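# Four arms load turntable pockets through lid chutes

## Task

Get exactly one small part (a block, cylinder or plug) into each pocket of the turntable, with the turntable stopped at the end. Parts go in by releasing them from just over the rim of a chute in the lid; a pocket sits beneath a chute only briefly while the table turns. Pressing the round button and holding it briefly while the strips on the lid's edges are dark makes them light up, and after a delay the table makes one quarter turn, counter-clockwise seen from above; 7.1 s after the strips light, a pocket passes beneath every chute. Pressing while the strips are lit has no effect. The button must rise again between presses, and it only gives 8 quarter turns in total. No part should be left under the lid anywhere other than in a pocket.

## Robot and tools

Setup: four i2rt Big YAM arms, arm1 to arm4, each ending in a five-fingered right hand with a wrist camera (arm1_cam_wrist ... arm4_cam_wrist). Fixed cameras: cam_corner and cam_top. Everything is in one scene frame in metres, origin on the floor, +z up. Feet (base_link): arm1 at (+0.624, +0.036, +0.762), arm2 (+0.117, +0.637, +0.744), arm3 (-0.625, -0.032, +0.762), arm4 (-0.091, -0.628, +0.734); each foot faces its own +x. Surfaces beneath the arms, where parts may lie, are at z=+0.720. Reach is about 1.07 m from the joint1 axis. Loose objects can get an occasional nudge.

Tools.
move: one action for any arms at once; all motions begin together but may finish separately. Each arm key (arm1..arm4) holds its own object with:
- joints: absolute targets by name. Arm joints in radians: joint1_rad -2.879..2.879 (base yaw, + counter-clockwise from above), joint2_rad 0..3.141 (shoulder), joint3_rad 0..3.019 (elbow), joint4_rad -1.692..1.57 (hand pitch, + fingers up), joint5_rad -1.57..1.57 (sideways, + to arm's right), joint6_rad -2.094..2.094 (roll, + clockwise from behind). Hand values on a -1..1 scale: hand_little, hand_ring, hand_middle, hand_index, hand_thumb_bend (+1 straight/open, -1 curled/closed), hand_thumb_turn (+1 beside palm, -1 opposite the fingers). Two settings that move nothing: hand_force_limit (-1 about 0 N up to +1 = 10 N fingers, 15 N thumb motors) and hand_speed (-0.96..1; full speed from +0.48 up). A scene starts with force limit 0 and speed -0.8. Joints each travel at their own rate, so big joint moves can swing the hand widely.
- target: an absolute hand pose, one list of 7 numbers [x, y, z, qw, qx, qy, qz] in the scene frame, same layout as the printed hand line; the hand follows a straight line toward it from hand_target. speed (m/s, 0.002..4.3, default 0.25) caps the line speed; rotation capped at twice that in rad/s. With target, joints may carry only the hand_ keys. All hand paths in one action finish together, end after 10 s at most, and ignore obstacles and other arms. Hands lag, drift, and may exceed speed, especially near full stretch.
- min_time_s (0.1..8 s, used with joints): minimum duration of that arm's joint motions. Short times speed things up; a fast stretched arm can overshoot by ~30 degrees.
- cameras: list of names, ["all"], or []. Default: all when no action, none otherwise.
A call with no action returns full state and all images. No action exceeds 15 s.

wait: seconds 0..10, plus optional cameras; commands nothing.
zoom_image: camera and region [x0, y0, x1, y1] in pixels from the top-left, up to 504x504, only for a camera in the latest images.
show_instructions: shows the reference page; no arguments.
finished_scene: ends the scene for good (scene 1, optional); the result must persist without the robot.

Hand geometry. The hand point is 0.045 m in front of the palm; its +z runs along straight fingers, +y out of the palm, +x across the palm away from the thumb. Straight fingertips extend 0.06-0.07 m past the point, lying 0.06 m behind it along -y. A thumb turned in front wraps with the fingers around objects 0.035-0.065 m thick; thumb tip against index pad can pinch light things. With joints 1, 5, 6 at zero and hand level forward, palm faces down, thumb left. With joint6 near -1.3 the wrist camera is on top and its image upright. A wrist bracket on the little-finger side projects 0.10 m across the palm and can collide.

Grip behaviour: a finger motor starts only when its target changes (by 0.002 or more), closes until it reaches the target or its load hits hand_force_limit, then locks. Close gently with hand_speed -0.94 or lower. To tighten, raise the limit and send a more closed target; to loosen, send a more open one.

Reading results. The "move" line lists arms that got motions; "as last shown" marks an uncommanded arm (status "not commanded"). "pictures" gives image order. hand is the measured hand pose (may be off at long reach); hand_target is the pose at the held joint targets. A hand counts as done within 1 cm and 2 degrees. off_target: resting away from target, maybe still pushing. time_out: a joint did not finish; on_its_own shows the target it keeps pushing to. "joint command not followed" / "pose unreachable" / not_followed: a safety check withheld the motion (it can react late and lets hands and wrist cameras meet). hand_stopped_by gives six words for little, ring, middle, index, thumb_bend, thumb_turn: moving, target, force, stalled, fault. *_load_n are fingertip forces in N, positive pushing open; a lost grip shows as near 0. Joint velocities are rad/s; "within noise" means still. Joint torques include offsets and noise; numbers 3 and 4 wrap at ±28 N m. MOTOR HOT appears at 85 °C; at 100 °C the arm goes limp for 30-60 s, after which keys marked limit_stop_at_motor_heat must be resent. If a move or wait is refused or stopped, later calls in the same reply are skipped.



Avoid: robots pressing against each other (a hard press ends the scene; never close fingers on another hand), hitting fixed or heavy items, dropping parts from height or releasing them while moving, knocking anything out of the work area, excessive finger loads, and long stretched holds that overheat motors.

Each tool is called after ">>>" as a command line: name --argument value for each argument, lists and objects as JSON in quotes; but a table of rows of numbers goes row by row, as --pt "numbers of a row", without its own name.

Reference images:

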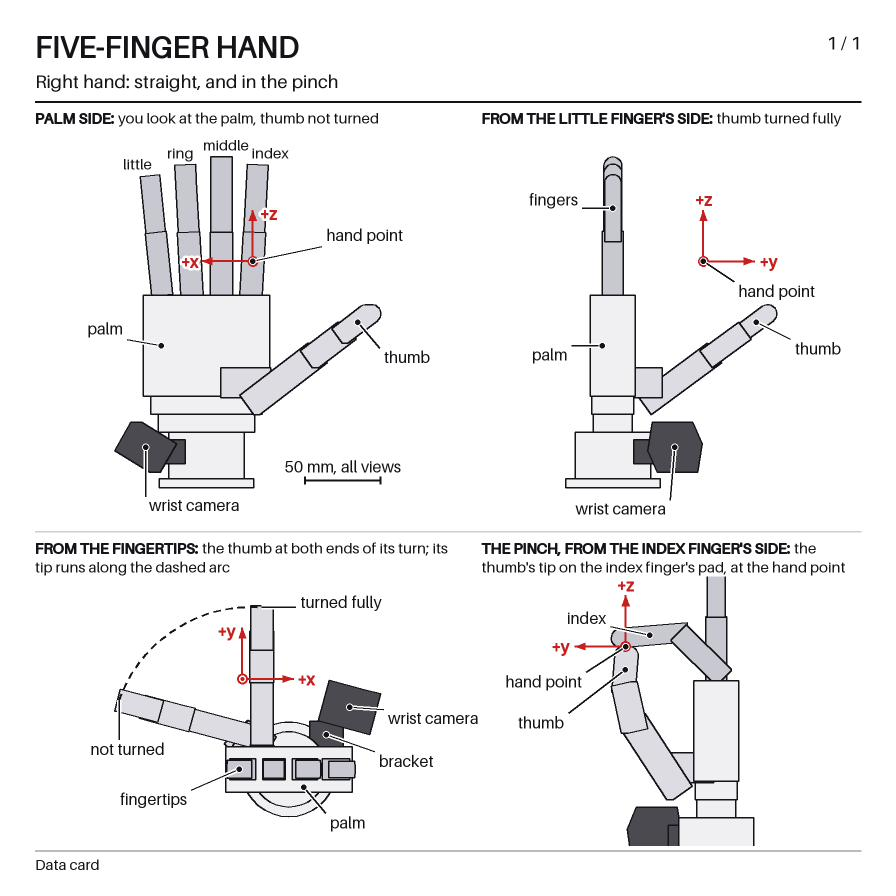

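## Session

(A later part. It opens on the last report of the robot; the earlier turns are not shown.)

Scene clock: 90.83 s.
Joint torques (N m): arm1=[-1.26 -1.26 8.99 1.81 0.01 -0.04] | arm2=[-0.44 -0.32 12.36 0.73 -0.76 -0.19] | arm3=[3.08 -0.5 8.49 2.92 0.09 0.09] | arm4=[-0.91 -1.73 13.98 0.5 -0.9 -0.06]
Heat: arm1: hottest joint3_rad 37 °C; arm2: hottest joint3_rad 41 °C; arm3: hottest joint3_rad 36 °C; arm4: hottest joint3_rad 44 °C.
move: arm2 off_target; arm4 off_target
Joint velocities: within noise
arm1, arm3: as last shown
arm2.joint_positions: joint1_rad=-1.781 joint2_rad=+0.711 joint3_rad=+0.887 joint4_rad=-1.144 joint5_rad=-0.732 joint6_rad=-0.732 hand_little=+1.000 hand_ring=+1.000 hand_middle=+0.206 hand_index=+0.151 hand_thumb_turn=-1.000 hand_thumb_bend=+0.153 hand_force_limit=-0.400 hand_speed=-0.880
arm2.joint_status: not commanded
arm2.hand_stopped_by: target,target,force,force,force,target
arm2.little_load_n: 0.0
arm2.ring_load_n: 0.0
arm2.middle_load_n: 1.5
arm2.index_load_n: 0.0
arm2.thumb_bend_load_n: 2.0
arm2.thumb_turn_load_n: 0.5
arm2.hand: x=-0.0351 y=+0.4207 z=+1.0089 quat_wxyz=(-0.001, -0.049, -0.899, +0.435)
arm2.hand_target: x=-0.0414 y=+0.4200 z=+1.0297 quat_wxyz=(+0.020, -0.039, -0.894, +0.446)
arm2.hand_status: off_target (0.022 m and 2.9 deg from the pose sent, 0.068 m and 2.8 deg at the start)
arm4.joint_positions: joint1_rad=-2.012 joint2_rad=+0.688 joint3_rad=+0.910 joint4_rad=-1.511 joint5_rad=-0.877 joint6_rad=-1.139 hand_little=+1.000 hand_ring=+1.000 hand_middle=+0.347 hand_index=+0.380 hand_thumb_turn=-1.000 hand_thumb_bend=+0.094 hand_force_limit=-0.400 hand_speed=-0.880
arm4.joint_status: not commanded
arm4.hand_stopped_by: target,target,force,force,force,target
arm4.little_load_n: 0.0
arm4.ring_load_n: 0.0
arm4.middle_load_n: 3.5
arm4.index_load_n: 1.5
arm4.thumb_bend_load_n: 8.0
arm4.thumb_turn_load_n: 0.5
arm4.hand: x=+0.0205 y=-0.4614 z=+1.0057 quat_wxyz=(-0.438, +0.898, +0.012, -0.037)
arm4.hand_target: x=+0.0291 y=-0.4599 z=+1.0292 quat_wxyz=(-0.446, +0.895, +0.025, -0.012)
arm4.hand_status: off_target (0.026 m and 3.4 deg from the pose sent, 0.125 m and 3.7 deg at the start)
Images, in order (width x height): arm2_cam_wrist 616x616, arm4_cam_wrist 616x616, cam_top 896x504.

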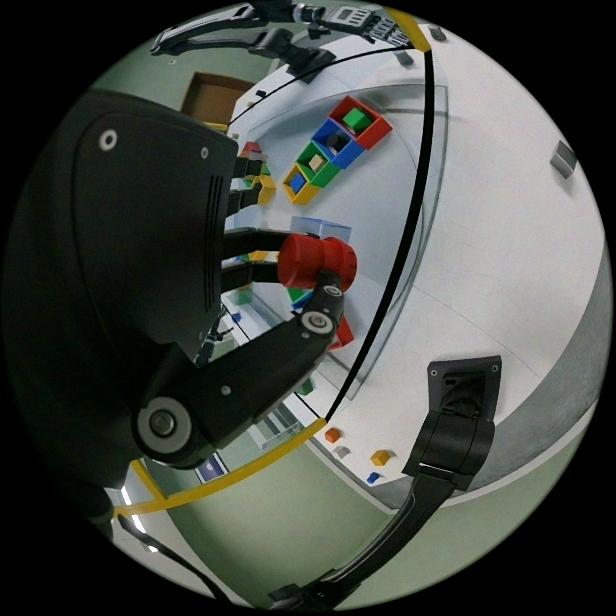

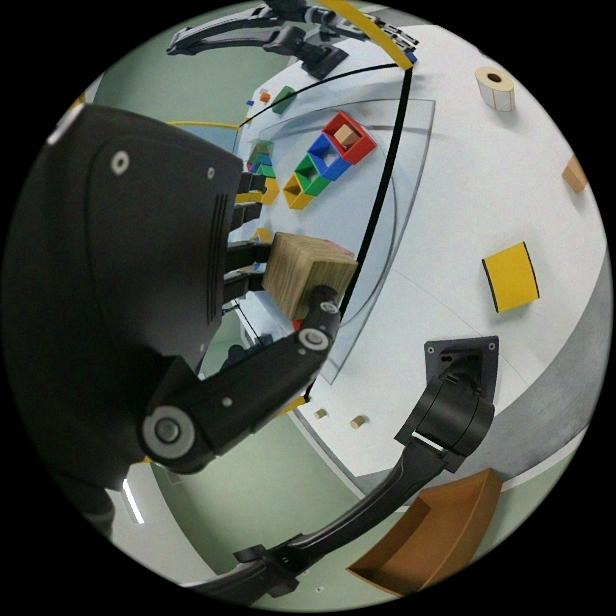

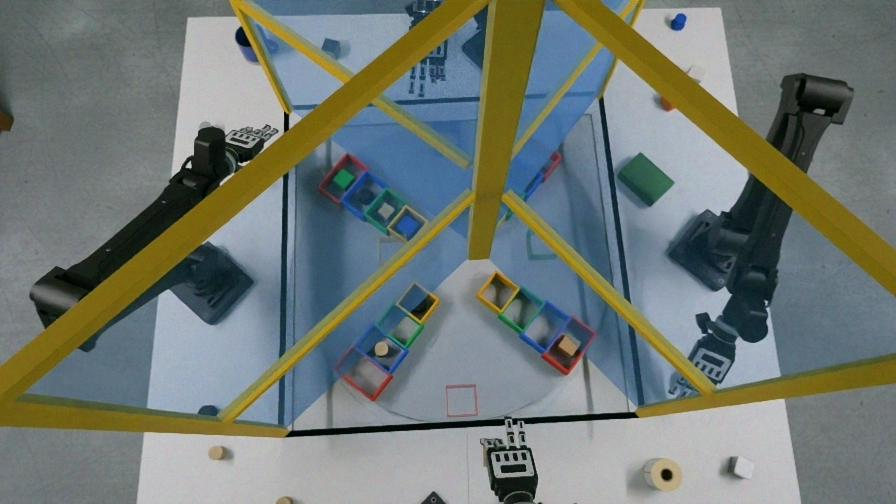

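>>> move --arm1 '{"target": [0.5387, -0.2943, 0.739, -0.1021, 0.2004, 0.8681, -0.4423], "speed": 0.12}' --arm3 '{"target": [-0.551, 0.299, 0.738, 0.4414, -0.8853, 0.1307, -0.0652], "speed": 0.12}'

>>> move --arm1 '{"joints": {"hand_speed": -0.88, "hand_force_limit": 0.1, "hand_index": 0.3, "hand_middle": 0.3, "hand_thumb_bend": -0.2}}' --arm3 '{"joints": {"hand_speed": -0.88, "hand_force_limit": 0.1, "hand_index": 0.25, "hand_middle": 0.25, "hand_thumb_bend": -0.2}}' --cameras '["arm1_cam_wrist", "arm3_cam_wrist"]'

>>> zoom_image --camera "arm1_cam_wrist" --region '[220, 180, 420, 380]'

>>> zoom_image --camera "arm3_cam_wrist" --region '[220, 200, 420, 400]'

Scene clock: 98.37 s.
Joint torques (N m): arm1=[-1.38 -2.08 6.16 1.76 0.09 -0.08] | arm2=[-0.21 -0.21 12.34 0.69 -0.74 -0.21] | arm3=[2.96 -2.26 6.09 2.92 0.09 0.09] | arm4=[-0.85 -1.67 13.98 0.51 -0.9 -0.06]
Heat: arm1: hottest joint3_rad 37 °C; arm2: hottest joint3_rad 44 °C; arm3: hottest joint3_rad 36 °C; arm4: hottest joint3_rad 44 °C.
move: arm1 off_target; arm3 done
Joint velocities: within noise
arm1.joint_positions: joint1_rad=+0.473 joint2_rad=+1.195 joint3_rad=+0.210 joint4_rad=+0.370 joint5_rad=+0.148 joint6_rad=+0.111 hand_little=+1.000 hand_ring=+1.000 hand_middle=+0.750 hand_index=+0.750 hand_thumb_turn=-1.000 hand_thumb_bend=+0.700 hand_force_limit=-0.400 hand_speed=-0.400
arm1.joint_status: not commanded
arm1.hand_stopped_by: target,target,target,target,target,target
arm1.little_load_n: 0.0
arm1.ring_load_n: 0.0
arm1.middle_load_n: 0.0
arm1.index_load_n: 0.0
arm1.thumb_bend_load_n: 2.0
arm1.thumb_turn_load_n: -0.5
arm1.hand: x=+0.5422 y=-0.3005 z=+0.7468 quat_wxyz=(+0.097, -0.199, -0.865, +0.451)
arm1.hand_target: x=+0.5390 y=-0.2941 z=+0.7393 quat_wxyz=(+0.102, -0.200, -0.868, +0.442)
arm1.hand_status: off_target (0.011 m and 1.2 deg from the pose sent, 0.066 m and 0.4 deg at the start)
arm2, arm4: as last shown
arm3.joint_positions: joint1_rad=+0.388 joint2_rad=+1.211 joint3_rad=+0.217 joint4_rad=+0.350 joint5_rad=-0.039 joint6_rad=-0.025 hand_little=+1.000 hand_ring=+1.000 hand_middle=+0.750 hand_index=+0.750 hand_thumb_turn=-1.000 hand_thumb_bend=+0.700 hand_force_limit=-0.400 hand_speed=-0.400
arm3.joint_status: not commanded
arm3.hand_stopped_by: target,target,target,target,target,target
arm3.little_load_n: 0.0
arm3.ring_load_n: 0.0
arm3.middle_load_n: 0.0
arm3.index_load_n: 0.0
arm3.thumb_bend_load_n: 0.0
arm3.thumb_turn_load_n: 0.0
arm3.hand: x=-0.5464 y=+0.2981 z=+0.7401 quat_wxyz=(-0.440, +0.886, -0.130, +0.070)
arm3.hand_target: x=-0.5510 y=+0.2988 z=+0.7381 quat_wxyz=(-0.441, +0.885, -0.131, +0.065)
arm3.hand_status: done (0.005 m and 0.6 deg from the pose sent, 0.066 m and 0.6 deg at the start)
arm4.joint_positions: joint1_rad=-2.012 joint2_rad=+0.688 joint3_rad=+0.910 joint4_rad=-1.511 joint5_rad=-0.877 joint6_rad=-1.140 hand_little=+1.000 hand_ring=+1.000 hand_middle=+0.347 hand_index=+0.380 hand_thumb_turn=-1.000 hand_thumb_bend=+0.094 hand_force_limit=-0.400 hand_speed=-0.880
arm4.index_load_n: 1.0
pictures: none

Scene clock: 102.77 s.
Joint torques (N m): arm1=[-0.91 -2.08 6.43 0.84 0.06 -0.07] | arm2=[-0.21 -0.32 12.38 0.66 -0.74 -0.19] | arm3=[3.14 -2.43 6.15 2.3 0.09 0.1] | arm4=[-0.85 -1.67 13.97 0.51 -0.9 -0.06]
Heat: arm1: hottest joint3_rad 37 °C; arm2: hottest joint3_rad 45 °C; arm3: hottest joint3_rad 36 °C; arm4: hottest joint3_rad 45 °C.
move: arm1 off_target; arm3 off_target
Joint velocities: within noise
arm1.joint_positions: joint1_rad=+0.472 joint2_rad=+1.196 joint3_rad=+0.207 joint4_rad=+0.399 joint5_rad=+0.149 joint6_rad=+0.110 hand_little=+1.000 hand_ring=+1.000 hand_middle=+0.301 hand_index=+0.300 hand_thumb_turn=-1.000 hand_thumb_bend=+0.641 hand_force_limit=+0.100 hand_speed=-0.880
arm1.joint_status: hand_thumb_bend off_target (ended at +0.641, target -0.200); the others done
arm1.hand_stopped_by: target,target,target,target,force,target
arm1.little_load_n: 0.0
arm1.ring_load_n: 0.0
arm1.middle_load_n: 4.0
arm1.index_load_n: 0.0
arm1.thumb_bend_load_n: 0.0
arm1.thumb_turn_load_n: 0.0
arm1.hand: x=+0.5404 y=-0.3043 z=+0.7507 quat_wxyz=(+0.098, -0.199, -0.859, +0.461)
arm1.hand_target: x=+0.5390 y=-0.2941 z=+0.7393 quat_wxyz=(+0.102, -0.200, -0.868, +0.442)
arm1.hand_status: not commanded
arm2, arm4: as last shown
arm2.little_load_n: -0.5
arm2.thumb_turn_load_n: 0.0
arm3.joint_positions: joint1_rad=+0.388 joint2_rad=+1.211 joint3_rad=+0.217 joint4_rad=+0.364 joint5_rad=-0.039 joint6_rad=-0.023 hand_little=+1.000 hand_ring=+1.000 hand_middle=+0.251 hand_index=+0.250 hand_thumb_turn=-1.000 hand_thumb_bend=+0.009 hand_force_limit=+0.100 hand_speed=-0.880
arm3.joint_status: hand_thumb_bend off_target (ended at +0.009, target -0.200); the others done
arm3.hand_stopped_by: target,target,target,target,force,target
arm3.little_load_n: 0.0
arm3.ring_load_n: 0.0
arm3.middle_load_n: 9.0
arm3.index_load_n: 0.0
arm3.thumb_bend_load_n: 8.0
arm3.thumb_turn_load_n: 1.0
arm3.hand: x=-0.5456 y=+0.3010 z=+0.7428 quat_wxyz=(-0.447, +0.882, -0.130, +0.071)
arm3.hand_target: x=-0.5510 y=+0.2989 z=+0.7381 quat_wxyz=(-0.441, +0.885, -0.131, +0.065)
arm3.hand_status: not commanded
arm4.index_load_n: 1.5
arm4.thumb_turn_load_n: 0.0
Images, in order (width x height): arm1_cam_wrist 616x616, arm3_cam_wrist 616x616.

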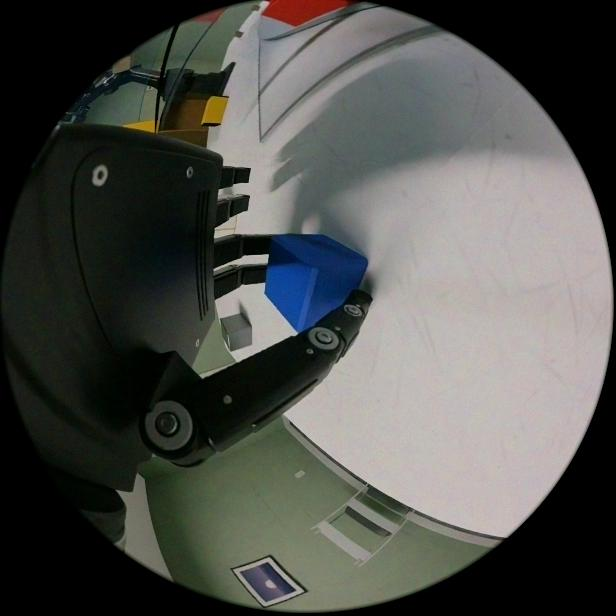

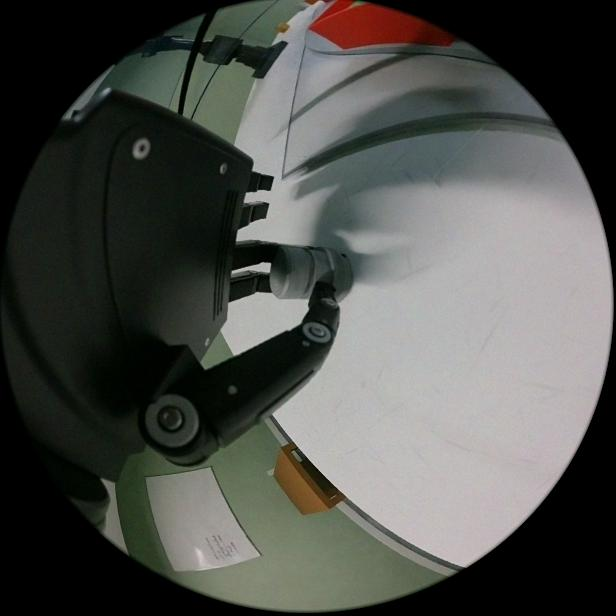

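Scaled by 2.520 from the camera's image (finer frame: 880x880).

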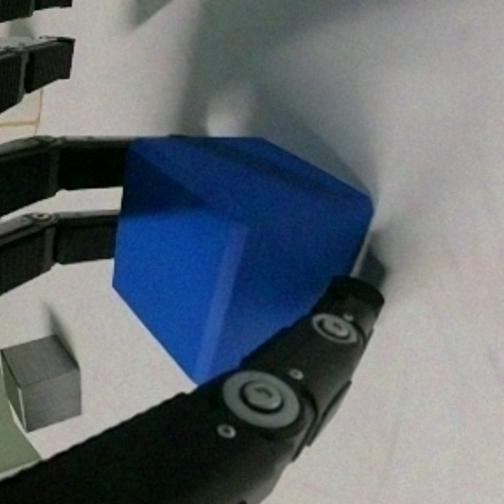

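Scaled by 2.520 from the camera's image (finer frame: 880x880).

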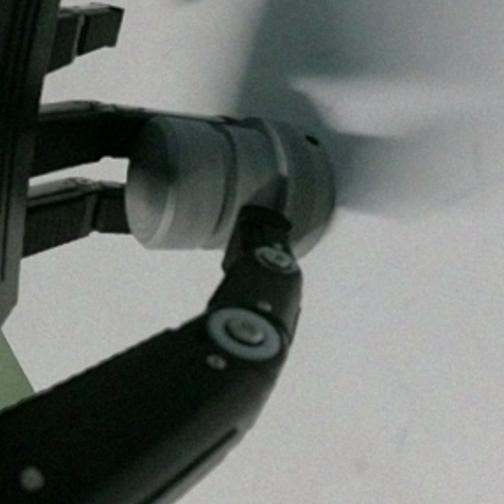

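>>> move --arm1 '{"joints": {"hand_speed": -0.4, "hand_index": 0.75, "hand_middle": 0.75, "hand_thumb_bend": 0.6}}' --arm3 '{"joints": {"hand_speed": -0.4, "hand_index": 0.6, "hand_middle": 0.6, "hand_thumb_bend": 0.45}}'

>>> move --arm1 '{"target": [0.5387, -0.2943, 0.757, -0.1021, 0.2004, 0.8681, -0.4423], "speed": 0.1}' --arm3 '{"target": [-0.544, 0.297, 0.738, 0.4414, -0.8853, 0.1307, -0.0652], "speed": 0.1}' --cameras '["arm1_cam_wrist", "arm3_cam_wrist"]'

>>> zoom_image --camera "arm1_cam_wrist" --region '[220, 180, 420, 380]'

>>> zoom_image --camera "arm3_cam_wrist" --region '[220, 200, 420, 400]'

Scene clock: 104.57 s.
Joint torques (N m): arm1=[-1.26 -2.96 6.35 1.13 0.07 -0.06] | arm2=[-0.44 -0.32 12.33 0.7 -0.74 -0.2] | arm3=[2.9 -2.37 6.09 2.32 0.1 0.07] | arm4=[-0.85 -1.67 13.97 0.51 -0.9 -0.06]
Heat: arm1: hottest joint3_rad 36 °C; arm2: hottest joint3_rad 46 °C; arm3: hottest joint3_rad 36 °C; arm4: hottest joint3_rad 45 °C.
move: arm1 done; arm3 done
Joint velocities: within noise
arm1.joint_positions: joint1_rad=+0.472 joint2_rad=+1.205 joint3_rad=+0.206 joint4_rad=+0.389 joint5_rad=+0.149 joint6_rad=+0.109 hand_little=+1.000 hand_ring=+1.000 hand_middle=+0.750 hand_index=+0.750 hand_thumb_turn=-1.000 hand_thumb_bend=+0.600 hand_force_limit=+0.100 hand_speed=-0.400
arm1.joint_status: all done
arm1.hand_stopped_by: target,target,target,target,target,target
arm1.little_load_n: 0.0
arm1.ring_load_n: 0.0
arm1.middle_load_n: 0.0
arm1.index_load_n: 0.0
arm1.thumb_bend_load_n: 0.0
arm1.thumb_turn_load_n: 0.0
arm1.hand: x=+0.5413 y=-0.3008 z=+0.7457 quat_wxyz=(+0.098, -0.199, -0.864, +0.453)
arm1.hand_target: x=+0.5390 y=-0.2941 z=+0.7393 quat_wxyz=(+0.102, -0.200, -0.868, +0.442)
arm1.hand_status: not commanded
arm2, arm4: as last shown
arm2.little_load_n: 0.0
arm2.middle_load_n: 1.0
arm3.joint_positions: joint1_rad=+0.388 joint2_rad=+1.211 joint3_rad=+0.217 joint4_rad=+0.364 joint5_rad=-0.039 joint6_rad=-0.023 hand_little=+1.000 hand_ring=+1.000 hand_middle=+0.600 hand_index=+0.600 hand_thumb_turn=-1.000 hand_thumb_bend=+0.450 hand_force_limit=+0.100 hand_speed=-0.400
arm3.joint_status: all done
arm3.hand_stopped_by: target,target,target,target,target,target
arm3.little_load_n: -0.5
arm3.ring_load_n: -0.5
arm3.middle_load_n: 0.0
arm3.index_load_n: 0.0
arm3.thumb_bend_load_n: 0.0
arm3.thumb_turn_load_n: 0.0
arm3.hand: x=-0.5456 y=+0.3010 z=+0.7428 quat_wxyz=(-0.447, +0.882, -0.130, +0.071)
arm3.hand_target: x=-0.5510 y=+0.2988 z=+0.7381 quat_wxyz=(-0.441, +0.885, -0.131, +0.065)
arm3.hand_status: not commanded
arm4.thumb_turn_load_n: 0.5
pictures: none

Scene clock: 105.63 s.
Joint torques (N m): arm1=[-1.2 -3.14 8.83 1.09 0.08 -0.05] | arm2=[-0.38 -0.32 12.34 0.68 -0.75 -0.21] | arm3=[1.08 -2.26 6.2 2.33 -0.07 -0.1] | arm4=[-0.85 -1.73 13.97 0.51 -0.9 -0.06]
Heat: arm1: hottest joint3_rad 36 °C; arm2: hottest joint3_rad 46 °C; arm3: hottest joint3_rad 36 °C; arm4: hottest joint3_rad 45 °C.
move: arm1 done; arm3 done
Joint velocities: within noise
arm1.joint_positions: joint1_rad=+0.472 joint2_rad=+1.118 joint3_rad=+0.206 joint4_rad=+0.270 joint5_rad=+0.149 joint6_rad=+0.108 hand_little=+1.000 hand_ring=+1.000 hand_middle=+0.750 hand_index=+0.750 hand_thumb_turn=-1.000 hand_thumb_bend=+0.600 hand_force_limit=+0.100 hand_speed=-0.400
arm1.joint_status: not commanded
arm1.hand_stopped_by: target,target,target,target,target,target
arm1.little_load_n: 0.0
arm1.ring_load_n: 0.0
arm1.middle_load_n: 0.0
arm1.index_load_n: 0.0
arm1.thumb_bend_load_n: 0.0
arm1.thumb_turn_load_n: 0.0
arm1.hand: x=+0.5443 y=-0.2892 z=+0.7511 quat_wxyz=(+0.098, -0.199, -0.871, +0.438)
arm1.hand_target: x=+0.5388 y=-0.2942 z=+0.7570 quat_wxyz=(+0.102, -0.200, -0.868, +0.442)
arm1.hand_status: done (0.010 m and 0.8 deg from the pose sent, 0.013 m and 1.4 deg at the start)
arm2, arm4: as last shown
arm2.thumb_turn_load_n: 0.5
arm3.joint_positions: joint1_rad=+0.380 joint2_rad=+1.211 joint3_rad=+0.217 joint4_rad=+0.364 joint5_rad=-0.061 joint6_rad=-0.023 hand_little=+1.000 hand_ring=+1.000 hand_middle=+0.600 hand_index=+0.600 hand_thumb_turn=-1.000 hand_thumb_bend=+0.450 hand_force_limit=+0.100 hand_speed=-0.400
arm3.joint_status: not commanded
arm3.hand_stopped_by: target,target,target,target,target,target
arm3.little_load_n: 0.0
arm3.ring_load_n: 0.0
arm3.middle_load_n: -0.5
arm3.index_load_n: 0.0
arm3.thumb_bend_load_n: 0.0
arm3.thumb_turn_load_n: 0.0
arm3.hand: x=-0.5471 y=+0.3012 z=+0.7432 quat_wxyz=(-0.448, +0.882, -0.129, +0.063)
arm3.hand_target: x=-0.5442 y=+0.2969 z=+0.7381 quat_wxyz=(-0.441, +0.885, -0.131, +0.065)
arm3.hand_status: done (0.007 m and 0.9 deg from the pose sent, 0.006 m and 0.9 deg at the start)
arm4.thumb_turn_load_n: 0.0
Images, in order (width x height): arm1_cam_wrist 616x616, arm3_cam_wrist 616x616.

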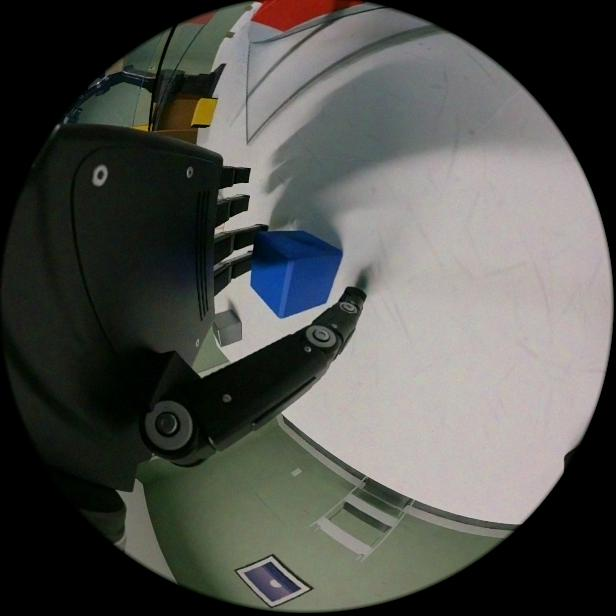

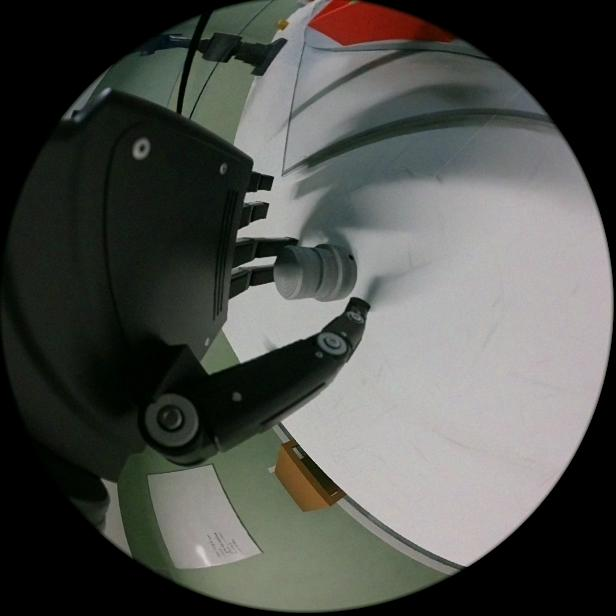

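Scaled by 2.520 from the camera's image (finer frame: 880x880).

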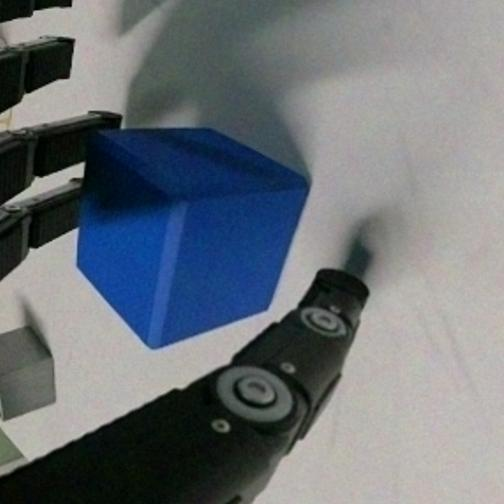

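Scaled by 2.520 from the camera's image (finer frame: 880x880).

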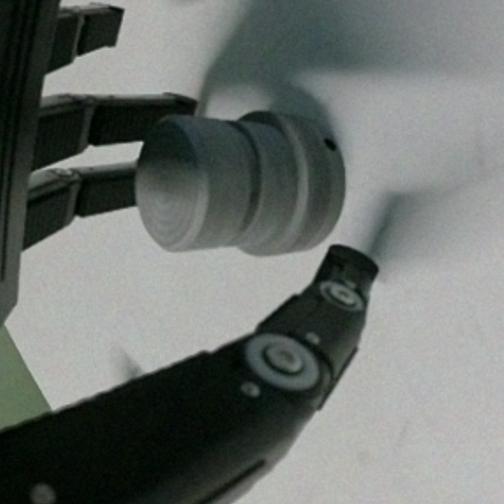

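>>> move --arm1 '{"joints": {"hand_speed": -0.85, "hand_force_limit": 0.1, "hand_index": 0.3, "hand_middle": 0.3, "hand_thumb_bend": -0.15}}' --arm3 '{"joints": {"hand_speed": -0.85, "hand_force_limit": 0.1, "hand_index": 0.02, "hand_middle": 0.1, "hand_thumb_bend": -0.15}}' --cameras '["arm1_cam_wrist", "arm3_cam_wrist"]'

>>> zoom_image --camera "arm1_cam_wrist" --region '[220, 180, 420, 380]'

>>> zoom_image --camera "arm3_cam_wrist" --region '[220, 200, 420, 400]'

Scene clock: 109.63 s.
Joint torques (N m): arm1=[-1.2 -2.32 8.9 1.09 0.08 -0.04] | arm2=[-0.21 -0.56 12.37 0.76 -0.75 -0.21] | arm3=[1.2 -2.14 6.27 2.28 -0.05 -0.1] | arm4=[-0.85 -1.67 13.97 0.51 -0.9 -0.06]
Heat: arm1: hottest joint3_rad 36 °C; arm2: hottest joint3_rad 47 °C; arm3: hottest joint3_rad 36 °C; arm4: hottest joint3_rad 45 °C.
move: arm1 off_target; arm3 off_target
Joint velocities: within noise
arm1.joint_positions: joint1_rad=+0.472 joint2_rad=+1.110 joint3_rad=+0.206 joint4_rad=+0.270 joint5_rad=+0.149 joint6_rad=+0.108 hand_little=+1.000 hand_ring=+1.000 hand_middle=+0.301 hand_index=+0.300 hand_thumb_turn=-1.000 hand_thumb_bend=+0.169 hand_force_limit=+0.100 hand_speed=-0.850
arm1.joint_status: hand_thumb_bend off_target (ended at +0.169, target -0.150); the others done
arm1.hand_stopped_by: target,target,target,target,force,target
arm1.little_load_n: 0.0
arm1.ring_load_n: 0.0
arm1.middle_load_n: 3.0
arm1.index_load_n: 3.0
arm1.thumb_bend_load_n: 8.0
arm1.thumb_turn_load_n: 0.0
arm1.hand: x=+0.5440 y=-0.2902 z=+0.7536 quat_wxyz=(+0.098, -0.199, -0.869, +0.442)
arm1.hand_target: x=+0.5388 y=-0.2941 z=+0.7570 quat_wxyz=(+0.102, -0.200, -0.868, +0.442)
arm1.hand_status: not commanded
arm2, arm4: as last shown
arm3.joint_positions: joint1_rad=+0.380 joint2_rad=+1.211 joint3_rad=+0.217 joint4_rad=+0.364 joint5_rad=-0.062 joint6_rad=-0.023 hand_little=+1.000 hand_ring=+1.000 hand_middle=+0.186 hand_index=+0.074 hand_thumb_turn=-1.000 hand_thumb_bend=+0.183 hand_force_limit=+0.100 hand_speed=-0.850
arm3.joint_status: hand_middle off_target (ended at +0.186, target +0.100); hand_index off_target (ended at +0.074, target +0.020); hand_thumb_bend off_target (ended at +0.183, target -0.150); the others done
arm3.hand_stopped_by: target,target,force,force,force,target
arm3.little_load_n: 0.0
arm3.ring_load_n: 0.0
arm3.middle_load_n: 6.5
arm3.index_load_n: 5.5
arm3.thumb_bend_load_n: 8.5
arm3.thumb_turn_load_n: -1.0
arm3.hand: x=-0.5471 y=+0.3012 z=+0.7433 quat_wxyz=(-0.448, +0.882, -0.129, +0.063)
arm3.hand_target: x=-0.5442 y=+0.2969 z=+0.7381 quat_wxyz=(-0.441, +0.885, -0.131, +0.065)
arm3.hand_status: not commanded
arm4.index_load_n: 1.0
Images, in order (width x height): arm1_cam_wrist 616x616, arm3_cam_wrist 616x616.

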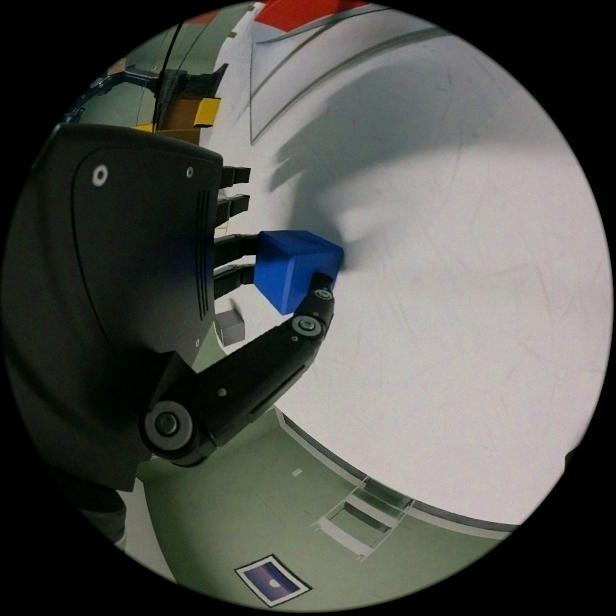

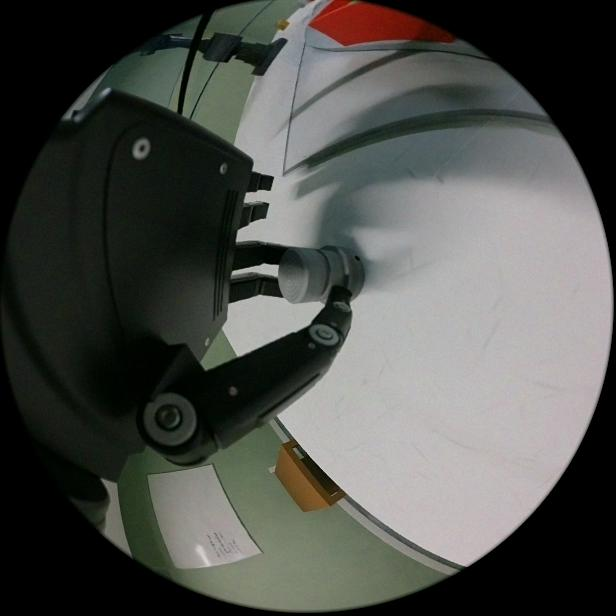

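Scaled by 2.520 from the camera's image (finer frame: 880x880).

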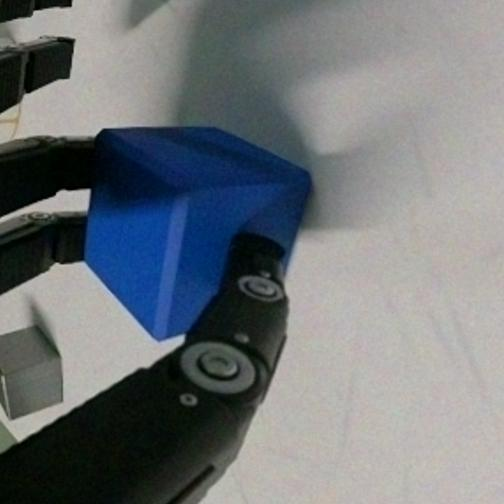

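Scaled by 2.520 from the camera's image (finer frame: 880x880).

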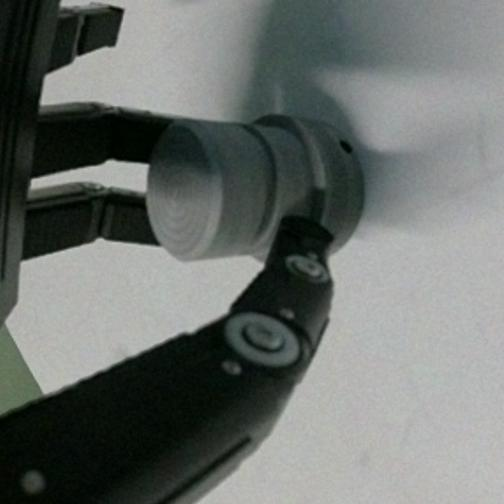

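>>> move --arm1 '{"target": [0.5388, -0.2942, 0.80, -0.1021, 0.2004, 0.8681, -0.4423], "speed": 0.08}' --arm3 '{"target": [-0.5442, 0.2969, 0.78, 0.4414, -0.8853, 0.1307, -0.0652], "speed": 0.08}' --cameras '["arm1_cam_wrist", "arm3_cam_wrist"]'

Scene clock: 111.17 s.
Joint torques (N m): arm1=[-1.08 -2.49 12.51 1.17 0.14 -0.04] | arm2=[-0.44 -0.38 12.34 0.7 -0.74 -0.21] | arm3=[1.44 -2.73 10.66 1.99 -0.07 -0.11] | arm4=[-0.85 -1.67 13.97 0.5 -0.9 -0.06]
Heat: arm1: hottest joint3_rad 36 °C; arm2: hottest joint3_rad 48 °C; arm3: hottest joint3_rad 36 °C; arm4: hottest joint3_rad 46 °C.
move: arm1 off_target; arm3 off_target
Joint velocities: within noise
arm1.joint_positions: joint1_rad=+0.472 joint2_rad=+0.931 joint3_rad=+0.245 joint4_rad=+0.012 joint5_rad=+0.149 joint6_rad=+0.108 hand_little=+1.000 hand_ring=+1.000 hand_middle=+0.301 hand_index=+0.300 hand_thumb_turn=-1.000 hand_thumb_bend=+0.169 hand_force_limit=+0.100 hand_speed=-0.850
arm1.joint_status: not commanded
arm1.hand_stopped_by: target,target,target,target,force,target
arm1.little_load_n: 0.0
arm1.ring_load_n: 0.0
arm1.middle_load_n: 3.5
arm1.index_load_n: 3.5
arm1.thumb_bend_load_n: 8.0
arm1.thumb_turn_load_n: 0.0
arm1.hand: x=+0.5473 y=-0.2776 z=+0.7796 quat_wxyz=(+0.097, -0.199, -0.878, +0.424)
arm1.hand_target: x=+0.5390 y=-0.2935 z=+0.8002 quat_wxyz=(+0.102, -0.200, -0.868, +0.442)
arm1.hand_status: off_target (0.028 m and 2.5 deg from the pose sent, 0.047 m and 0.5 deg at the start)
arm2, arm4: as last shown
arm2.middle_load_n: 1.5
arm3.joint_positions: joint1_rad=+0.378 joint2_rad=+1.025 joint3_rad=+0.233 joint4_rad=+0.111 joint5_rad=-0.062 joint6_rad=-0.023 hand_little=+1.000 hand_ring=+1.000 hand_middle=+0.186 hand_index=+0.074 hand_thumb_turn=-1.000 hand_thumb_bend=+0.183 hand_force_limit=+0.100 hand_speed=-0.850
arm3.joint_status: not commanded
arm3.hand_stopped_by: target,target,force,force,force,target
arm3.little_load_n: 0.0
arm3.ring_load_n: -0.5
arm3.middle_load_n: 7.0
arm3.index_load_n: 4.5
arm3.thumb_bend_load_n: 7.5
arm3.thumb_turn_load_n: -1.0
arm3.hand: x=-0.5537 y=+0.2829 z=+0.7635 quat_wxyz=(-0.426, +0.893, -0.132, +0.058)
arm3.hand_target: x=-0.5444 y=+0.2965 z=+0.7801 quat_wxyz=(-0.442, +0.885, -0.131, +0.065)
arm3.hand_status: off_target (0.024 m and 2.2 deg from the pose sent, 0.037 m and 0.9 deg at the start)
arm4.thumb_turn_load_n: 0.5
Images, in order (width x height): arm1_cam_wrist 616x616, arm3_cam_wrist 616x616.

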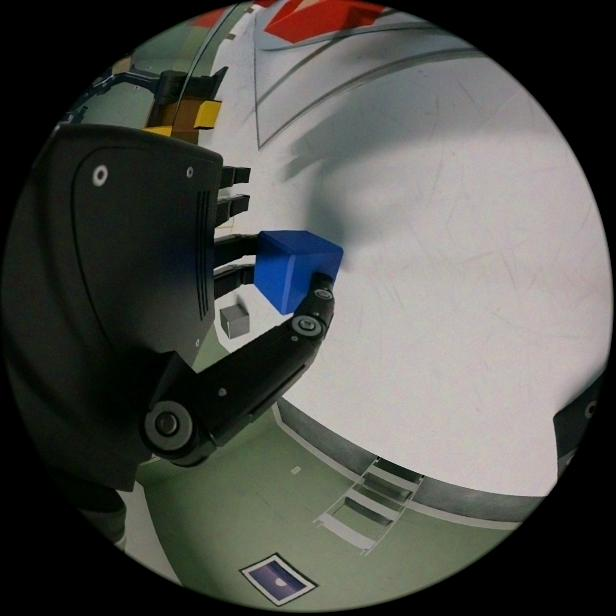

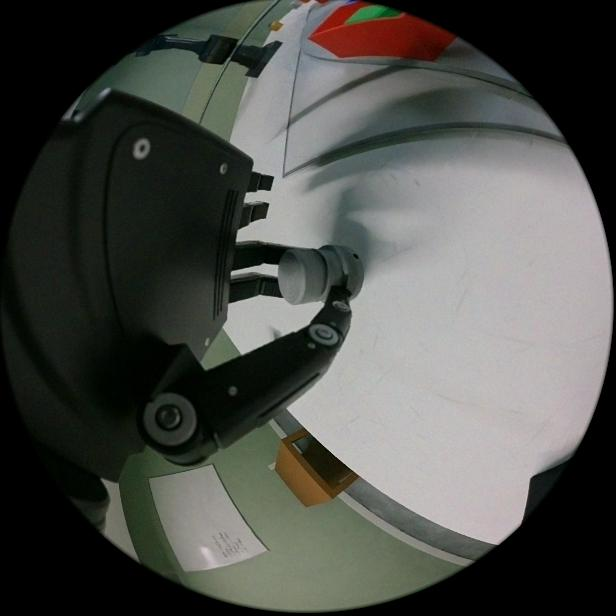

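>>> move --arm1 '{"target": [0.52, -0.25, 1.0, -0.1021, 0.2004, 0.8681, -0.4423], "speed": 0.2, "joints": {"hand_speed": -0.5, "hand_ring": -1, "hand_little": -1}}' --arm2 '{"joints": {"hand_speed": -0.5, "hand_ring": -1, "hand_little": -1}}' --arm3 '{"target": [-0.53, 0.25, 1.0, 0.4414, -0.8853, 0.1307, -0.0652], "speed": 0.2, "joints": {"hand_speed": -0.5, "hand_ring": -1, "hand_little": -1}}' --arm4 '{"joints": {"hand_speed": -0.5, "hand_ring": -1, "hand_little": -1}}'

>>> move --arm1 '{"target": [0.27, 0.01, 1.05, -0.3069, 0.6155, 0.6497, -0.3239], "speed": 0.2}' --arm3 '{"target": [-0.27, 0.02, 1.05, 0.3239, -0.6497, 0.6155, -0.3069], "speed": 0.2}' --arm2 '{"target": [-0.019, 0.37, 1.05, 0.0121, -0.0242, 0.8946, -0.446], "speed": 0.15}' --arm4 '{"target": [-0.027, -0.42, 1.05, 0.446, -0.8946, -0.025, 0.0125], "speed": 0.15}' --cameras '["all"]'

Scene clock: 114.80 s.
Joint torques (N m): arm1=[-1.38 -0.32 15.27 1.1 -0.07 -0.04] | arm2=[-0.44 -0.32 12.36 0.72 -0.72 -0.19] | arm3=[0.97 0.09 13.55 1.88 -0.18 -0.21] | arm4=[-0.85 -1.61 13.97 0.51 -0.88 -0.06]
Heat: arm1: hottest joint3_rad 37 °C; arm2: hottest joint3_rad 48 °C; arm3: hottest joint3_rad 37 °C; arm4: hottest joint3_rad 46 °C.
move: arm1 off_target; arm2 done; arm3 off_target; arm4 off_target
Joint velocities: within noise
arm1.joint_positions: joint1_rad=+0.314 joint2_rad=+0.574 joint3_rad=+0.664 joint4_rad=-0.756 joint5_rad=+0.023 joint6_rad=+0.014 hand_little=-1.000 hand_ring=-1.000 hand_middle=+0.301 hand_index=+0.300 hand_thumb_turn=-1.000 hand_thumb_bend=+0.169 hand_force_limit=+0.100 hand_speed=-0.500
arm1.joint_status: all done
arm1.hand_stopped_by: target,target,target,target,force,target
arm1.little_load_n: 0.0
arm1.ring_load_n: 0.0
arm1.middle_load_n: 3.0
arm1.index_load_n: 3.5
arm1.thumb_bend_load_n: 8.0
arm1.thumb_turn_load_n: 0.0
arm1.hand: x=+0.5263 y=-0.2453 z=+0.9745 quat_wxyz=(+0.095, -0.201, -0.878, +0.424)
arm1.hand_target: x=+0.5204 y=-0.2496 z=+0.9998 quat_wxyz=(+0.102, -0.200, -0.868, +0.443)
arm1.hand_status: off_target (0.027 m and 2.5 deg from the pose sent, 0.224 m and 2.5 deg at the start)
arm2.joint_positions: joint1_rad=-1.781 joint2_rad=+0.711 joint3_rad=+0.887 joint4_rad=-1.144 joint5_rad=-0.732 joint6_rad=-0.732 hand_little=-1.000 hand_ring=-1.000 hand_middle=+0.206 hand_index=+0.151 hand_thumb_turn=-1.000 hand_thumb_bend=+0.153 hand_force_limit=-0.400 hand_speed=-0.500
arm2.joint_status: all done
arm2.hand_stopped_by: target,target,force,force,force,target
arm2.little_load_n: 0.0
arm2.ring_load_n: 0.0
arm2.middle_load_n: 1.5
arm2.index_load_n: 0.0
arm2.thumb_bend_load_n: 1.5
arm2.thumb_turn_load_n: 0.0
arm2.hand: x=-0.0351 y=+0.4208 z=+1.0089 quat_wxyz=(-0.001, -0.049, -0.899, +0.435)
arm2.hand_target: x=-0.0414 y=+0.4201 z=+1.0296 quat_wxyz=(+0.020, -0.039, -0.894, +0.446)
arm2.hand_status: not commanded
arm3.joint_positions: joint1_rad=+0.199 joint2_rad=+0.597 joint3_rad=+0.686 joint4_rad=-0.783 joint5_rad=-0.205 joint6_rad=-0.129 hand_little=-1.000 hand_ring=-0.007 hand_middle=+0.186 hand_index=+0.074 hand_thumb_turn=-1.000 hand_thumb_bend=+0.183 hand_force_limit=+0.100 hand_speed=-0.500
arm3.joint_status: hand_ring off_target (ended at -0.007, target -1.000); the others done
arm3.hand_stopped_by: target,force,force,force,force,target
arm3.little_load_n: 0.0
arm3.ring_load_n: 7.0
arm3.middle_load_n: 4.5
arm3.index_load_n: 5.0
arm3.thumb_bend_load_n: 9.5
arm3.thumb_turn_load_n: 3.5
arm3.hand: x=-0.5359 y=+0.2476 z=+0.9797 quat_wxyz=(-0.427, +0.892, -0.135, +0.055)
arm3.hand_target: x=-0.5303 y=+0.2498 z=+0.9997 quat_wxyz=(-0.441, +0.885, -0.131, +0.065)
arm3.hand_status: off_target (0.021 m and 2.2 deg from the pose sent, 0.240 m and 2.2 deg at the start)
arm4.joint_positions: joint1_rad=-2.012 joint2_rad=+0.688 joint3_rad=+0.910 joint4_rad=-1.511 joint5_rad=-0.878 joint6_rad=-1.140 hand_little=-1.000 hand_ring=+0.273 hand_middle=+0.346 hand_index=+0.380 hand_thumb_turn=-1.000 hand_thumb_bend=+0.094 hand_force_limit=-0.400 hand_speed=-0.500
arm4.joint_status: hand_ring off_target (ended at +0.273, target -1.000); the others done
arm4.hand_stopped_by: target,force,force,force,force,target
arm4.little_load_n: 0.0
arm4.ring_load_n: 8.0
arm4.middle_load_n: 1.0
arm4.index_load_n: 1.0
arm4.thumb_bend_load_n: 9.0
arm4.thumb_turn_load_n: 4.0
arm4.hand: x=+0.0205 y=-0.4614 z=+1.0058 quat_wxyz=(-0.438, +0.898, +0.012, -0.037)
arm4.hand_target: x=+0.0291 y=-0.4599 z=+1.0292 quat_wxyz=(-0.446, +0.895, +0.025, -0.012)
arm4.hand_status: not commanded
pictures: none

Scene clock: 118.67 s.
Joint torques (N m): arm1=[-0.91 -1.9 15.86 1.78 0 0.1] | arm2=[1.38 0.21 12.44 1.65 -0.47 0.07] | arm3=[1.44 -1.49 14.23 2.88 0.09 0.12] | arm4=[0.44 -1.55 12.94 2.07 -0.49 0.23]
Heat: arm1: hottest joint3_rad 39 °C; arm2: hottest joint3_rad 49 °C; arm3: hottest joint3_rad 38 °C; arm4: hottest joint3_rad 46 °C.
move: arm1 off_target; arm2 off_target; arm3 off_target; arm4 off_target
Joint velocities: within noise
arm1.joint_positions: joint1_rad=-0.878 joint2_rad=+0.762 joint3_rad=+0.862 joint4_rad=-0.808 joint5_rad=-0.087 joint6_rad=-0.070 hand_little=-1.000 hand_ring=-1.000 hand_middle=+0.301 hand_index=+0.300 hand_thumb_turn=-1.000 hand_thumb_bend=+0.169 hand_force_limit=+0.100 hand_speed=-0.500
arm1.joint_status: not commanded
arm1.hand_stopped_by: target,target,target,target,force,target
arm1.little_load_n: 0.0
arm1.ring_load_n: 0.0
arm1.middle_load_n: 3.5
arm1.index_load_n: 3.5
arm1.thumb_bend_load_n: 8.0
arm1.thumb_turn_load_n: 0.0
arm1.hand: x=+0.2849 y=+0.0068 z=+1.0191 quat_wxyz=(+0.284, -0.620, -0.664, +0.305)
arm1.hand_target: x=+0.2717 y=+0.0100 z=+1.0499 quat_wxyz=(+0.307, -0.615, -0.650, +0.324)
arm1.hand_status: off_target (0.034 m and 3.8 deg from the pose sent, 0.370 m and 61.3 deg at the start)
arm2.joint_positions: joint1_rad=-1.574 joint2_rad=+0.768 joint3_rad=+0.961 joint4_rad=-1.111 joint5_rad=-0.683 joint6_rad=-0.672 hand_little=-1.000 hand_ring=-1.000 hand_middle=+0.206 hand_index=+0.151 hand_thumb_turn=-1.000 hand_thumb_bend=+0.153 hand_force_limit=-0.400 hand_speed=-0.500
arm2.joint_status: not commanded
arm2.hand_stopped_by: target,target,force,force,force,target
arm2.little_load_n: 0.0
arm2.ring_load_n: 0.0
arm2.middle_load_n: 1.5
arm2.index_load_n: 0.5
arm2.thumb_bend_load_n: 2.0
arm2.thumb_turn_load_n: 0.5
arm2.hand: x=-0.0131 y=+0.3796 z=+1.0299 quat_wxyz=(-0.024, +0.018, -0.901, +0.434)
arm2.hand_target: x=-0.0184 y=+0.3708 z=+1.0498 quat_wxyz=(-0.012, +0.024, -0.894, +0.446)
arm2.hand_status: off_target (0.023 m and 2.2 deg from the pose sent, 0.067 m and 8.6 deg at the start)
arm3.joint_positions: joint1_rad=-0.783 joint2_rad=+0.789 joint3_rad=+0.873 joint4_rad=-0.801 joint5_rad=-0.011 joint6_rad=-0.013 hand_little=-1.000 hand_ring=-0.007 hand_middle=+0.186 hand_index=+0.074 hand_thumb_turn=-1.000 hand_thumb_bend=+0.183 hand_force_limit=+0.100 hand_speed=-0.500
arm3.joint_status: not commanded
arm3.hand_stopped_by: target,force,force,force,force,target
arm3.little_load_n: 0.0
arm3.ring_load_n: 7.0
arm3.middle_load_n: 4.0
arm3.index_load_n: 5.0
arm3.thumb_bend_load_n: 9.5
arm3.thumb_turn_load_n: 3.5
arm3.hand: x=-0.2850 y=+0.0216 z=+1.0231 quat_wxyz=(-0.304, +0.667, -0.616, +0.289)
arm3.hand_target: x=-0.2715 y=+0.0199 z=+1.0500 quat_wxyz=(-0.324, +0.650, -0.615, +0.307)
arm3.hand_status: off_target (0.031 m and 3.7 deg from the pose sent, 0.357 m and 70.2 deg at the start)
arm4.joint_positions: joint1_rad=-1.613 joint2_rad=+0.562 joint3_rad=+0.910 joint4_rad=-1.301 joint5_rad=-0.674 joint6_rad=-0.658 hand_little=-1.000 hand_ring=+0.273 hand_middle=+0.346 hand_index=+0.380 hand_thumb_turn=-1.000 hand_thumb_bend=+0.094 hand_force_limit=-0.400 hand_speed=-0.500
arm4.joint_status: not commanded
arm4.hand_stopped_by: target,force,force,force,force,target
arm4.little_load_n: 0.0
arm4.ring_load_n: 8.5
arm4.middle_load_n: 1.5
arm4.index_load_n: 1.0
arm4.thumb_bend_load_n: 9.0
arm4.thumb_turn_load_n: 3.5
arm4.hand: x=-0.0308 y=-0.4267 z=+1.0254 quat_wxyz=(-0.425, +0.905, +0.015, -0.034)
arm4.hand_target: x=-0.0277 y=-0.4210 z=+1.0498 quat_wxyz=(-0.446, +0.894, +0.025, -0.013)
arm4.hand_status: off_target (0.026 m and 3.8 deg from the pose sent, 0.077 m and 3.3 deg at the start)
pictures: arm1_cam_wrist, arm2_cam_wrist, arm3_cam_wrist, arm4_cam_wrist, cam_corner, cam_top
Images, in order (width x height): arm1_cam_wrist 616x616, arm2_cam_wrist 616x616, arm3_cam_wrist 616x616, arm4_cam_wrist 616x616, cam_corner 896x504, cam_top 896x504.

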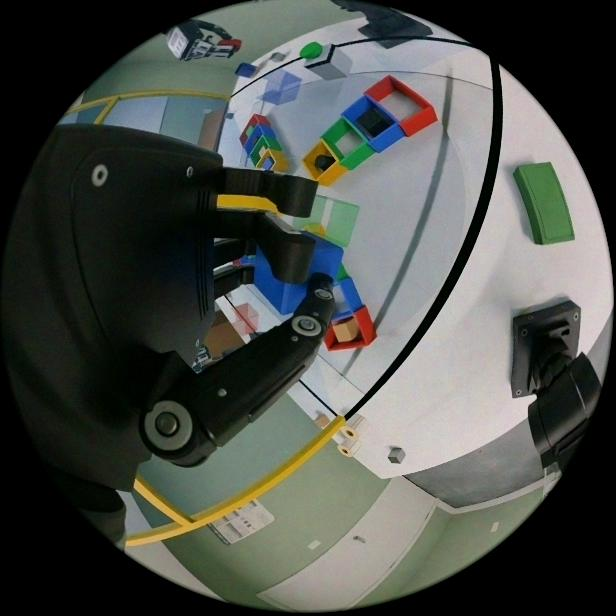

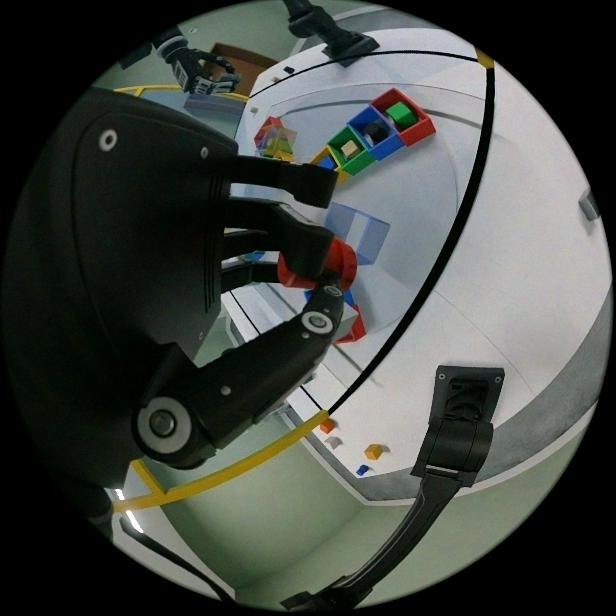

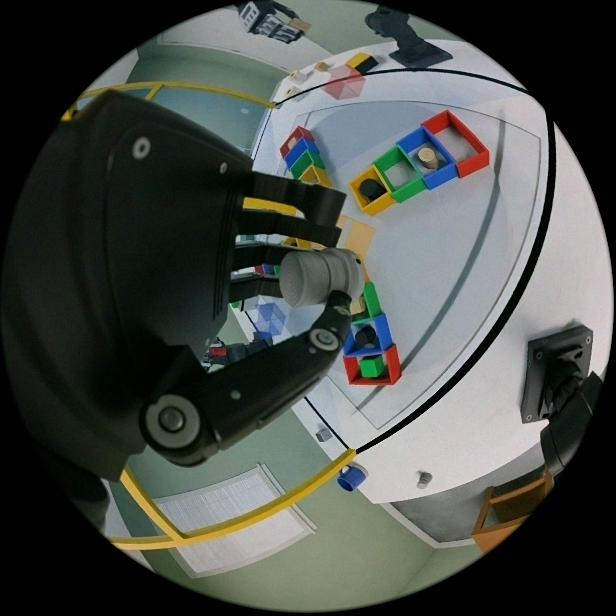

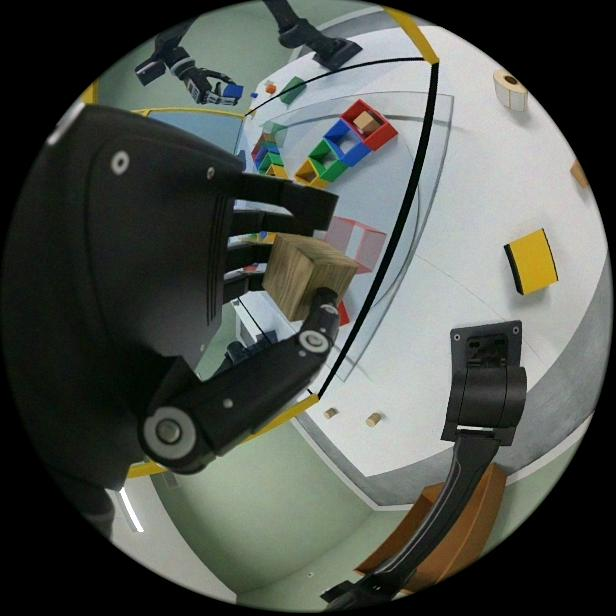

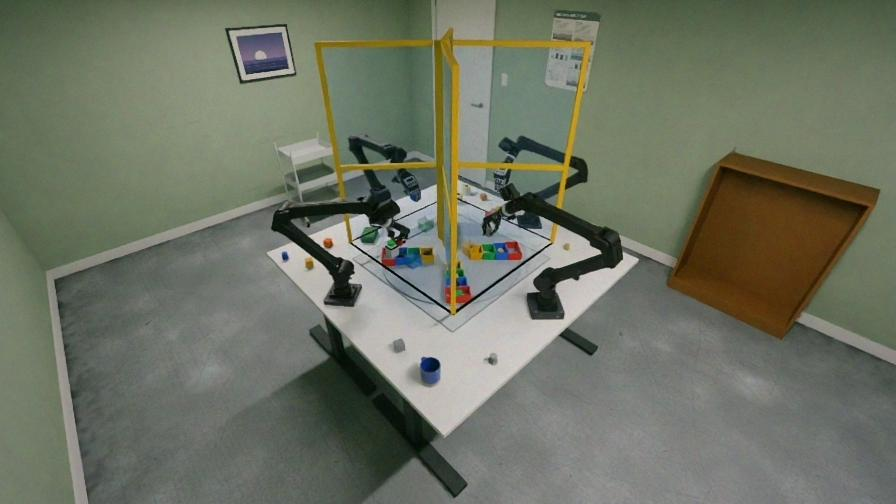

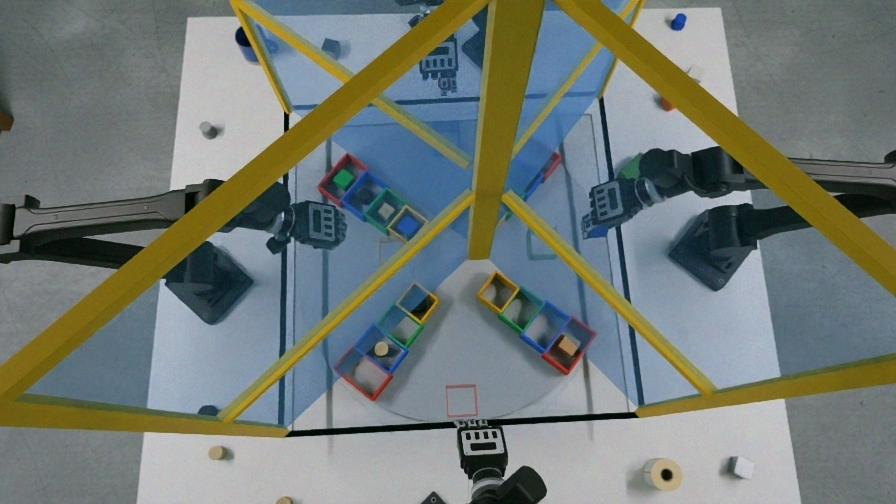

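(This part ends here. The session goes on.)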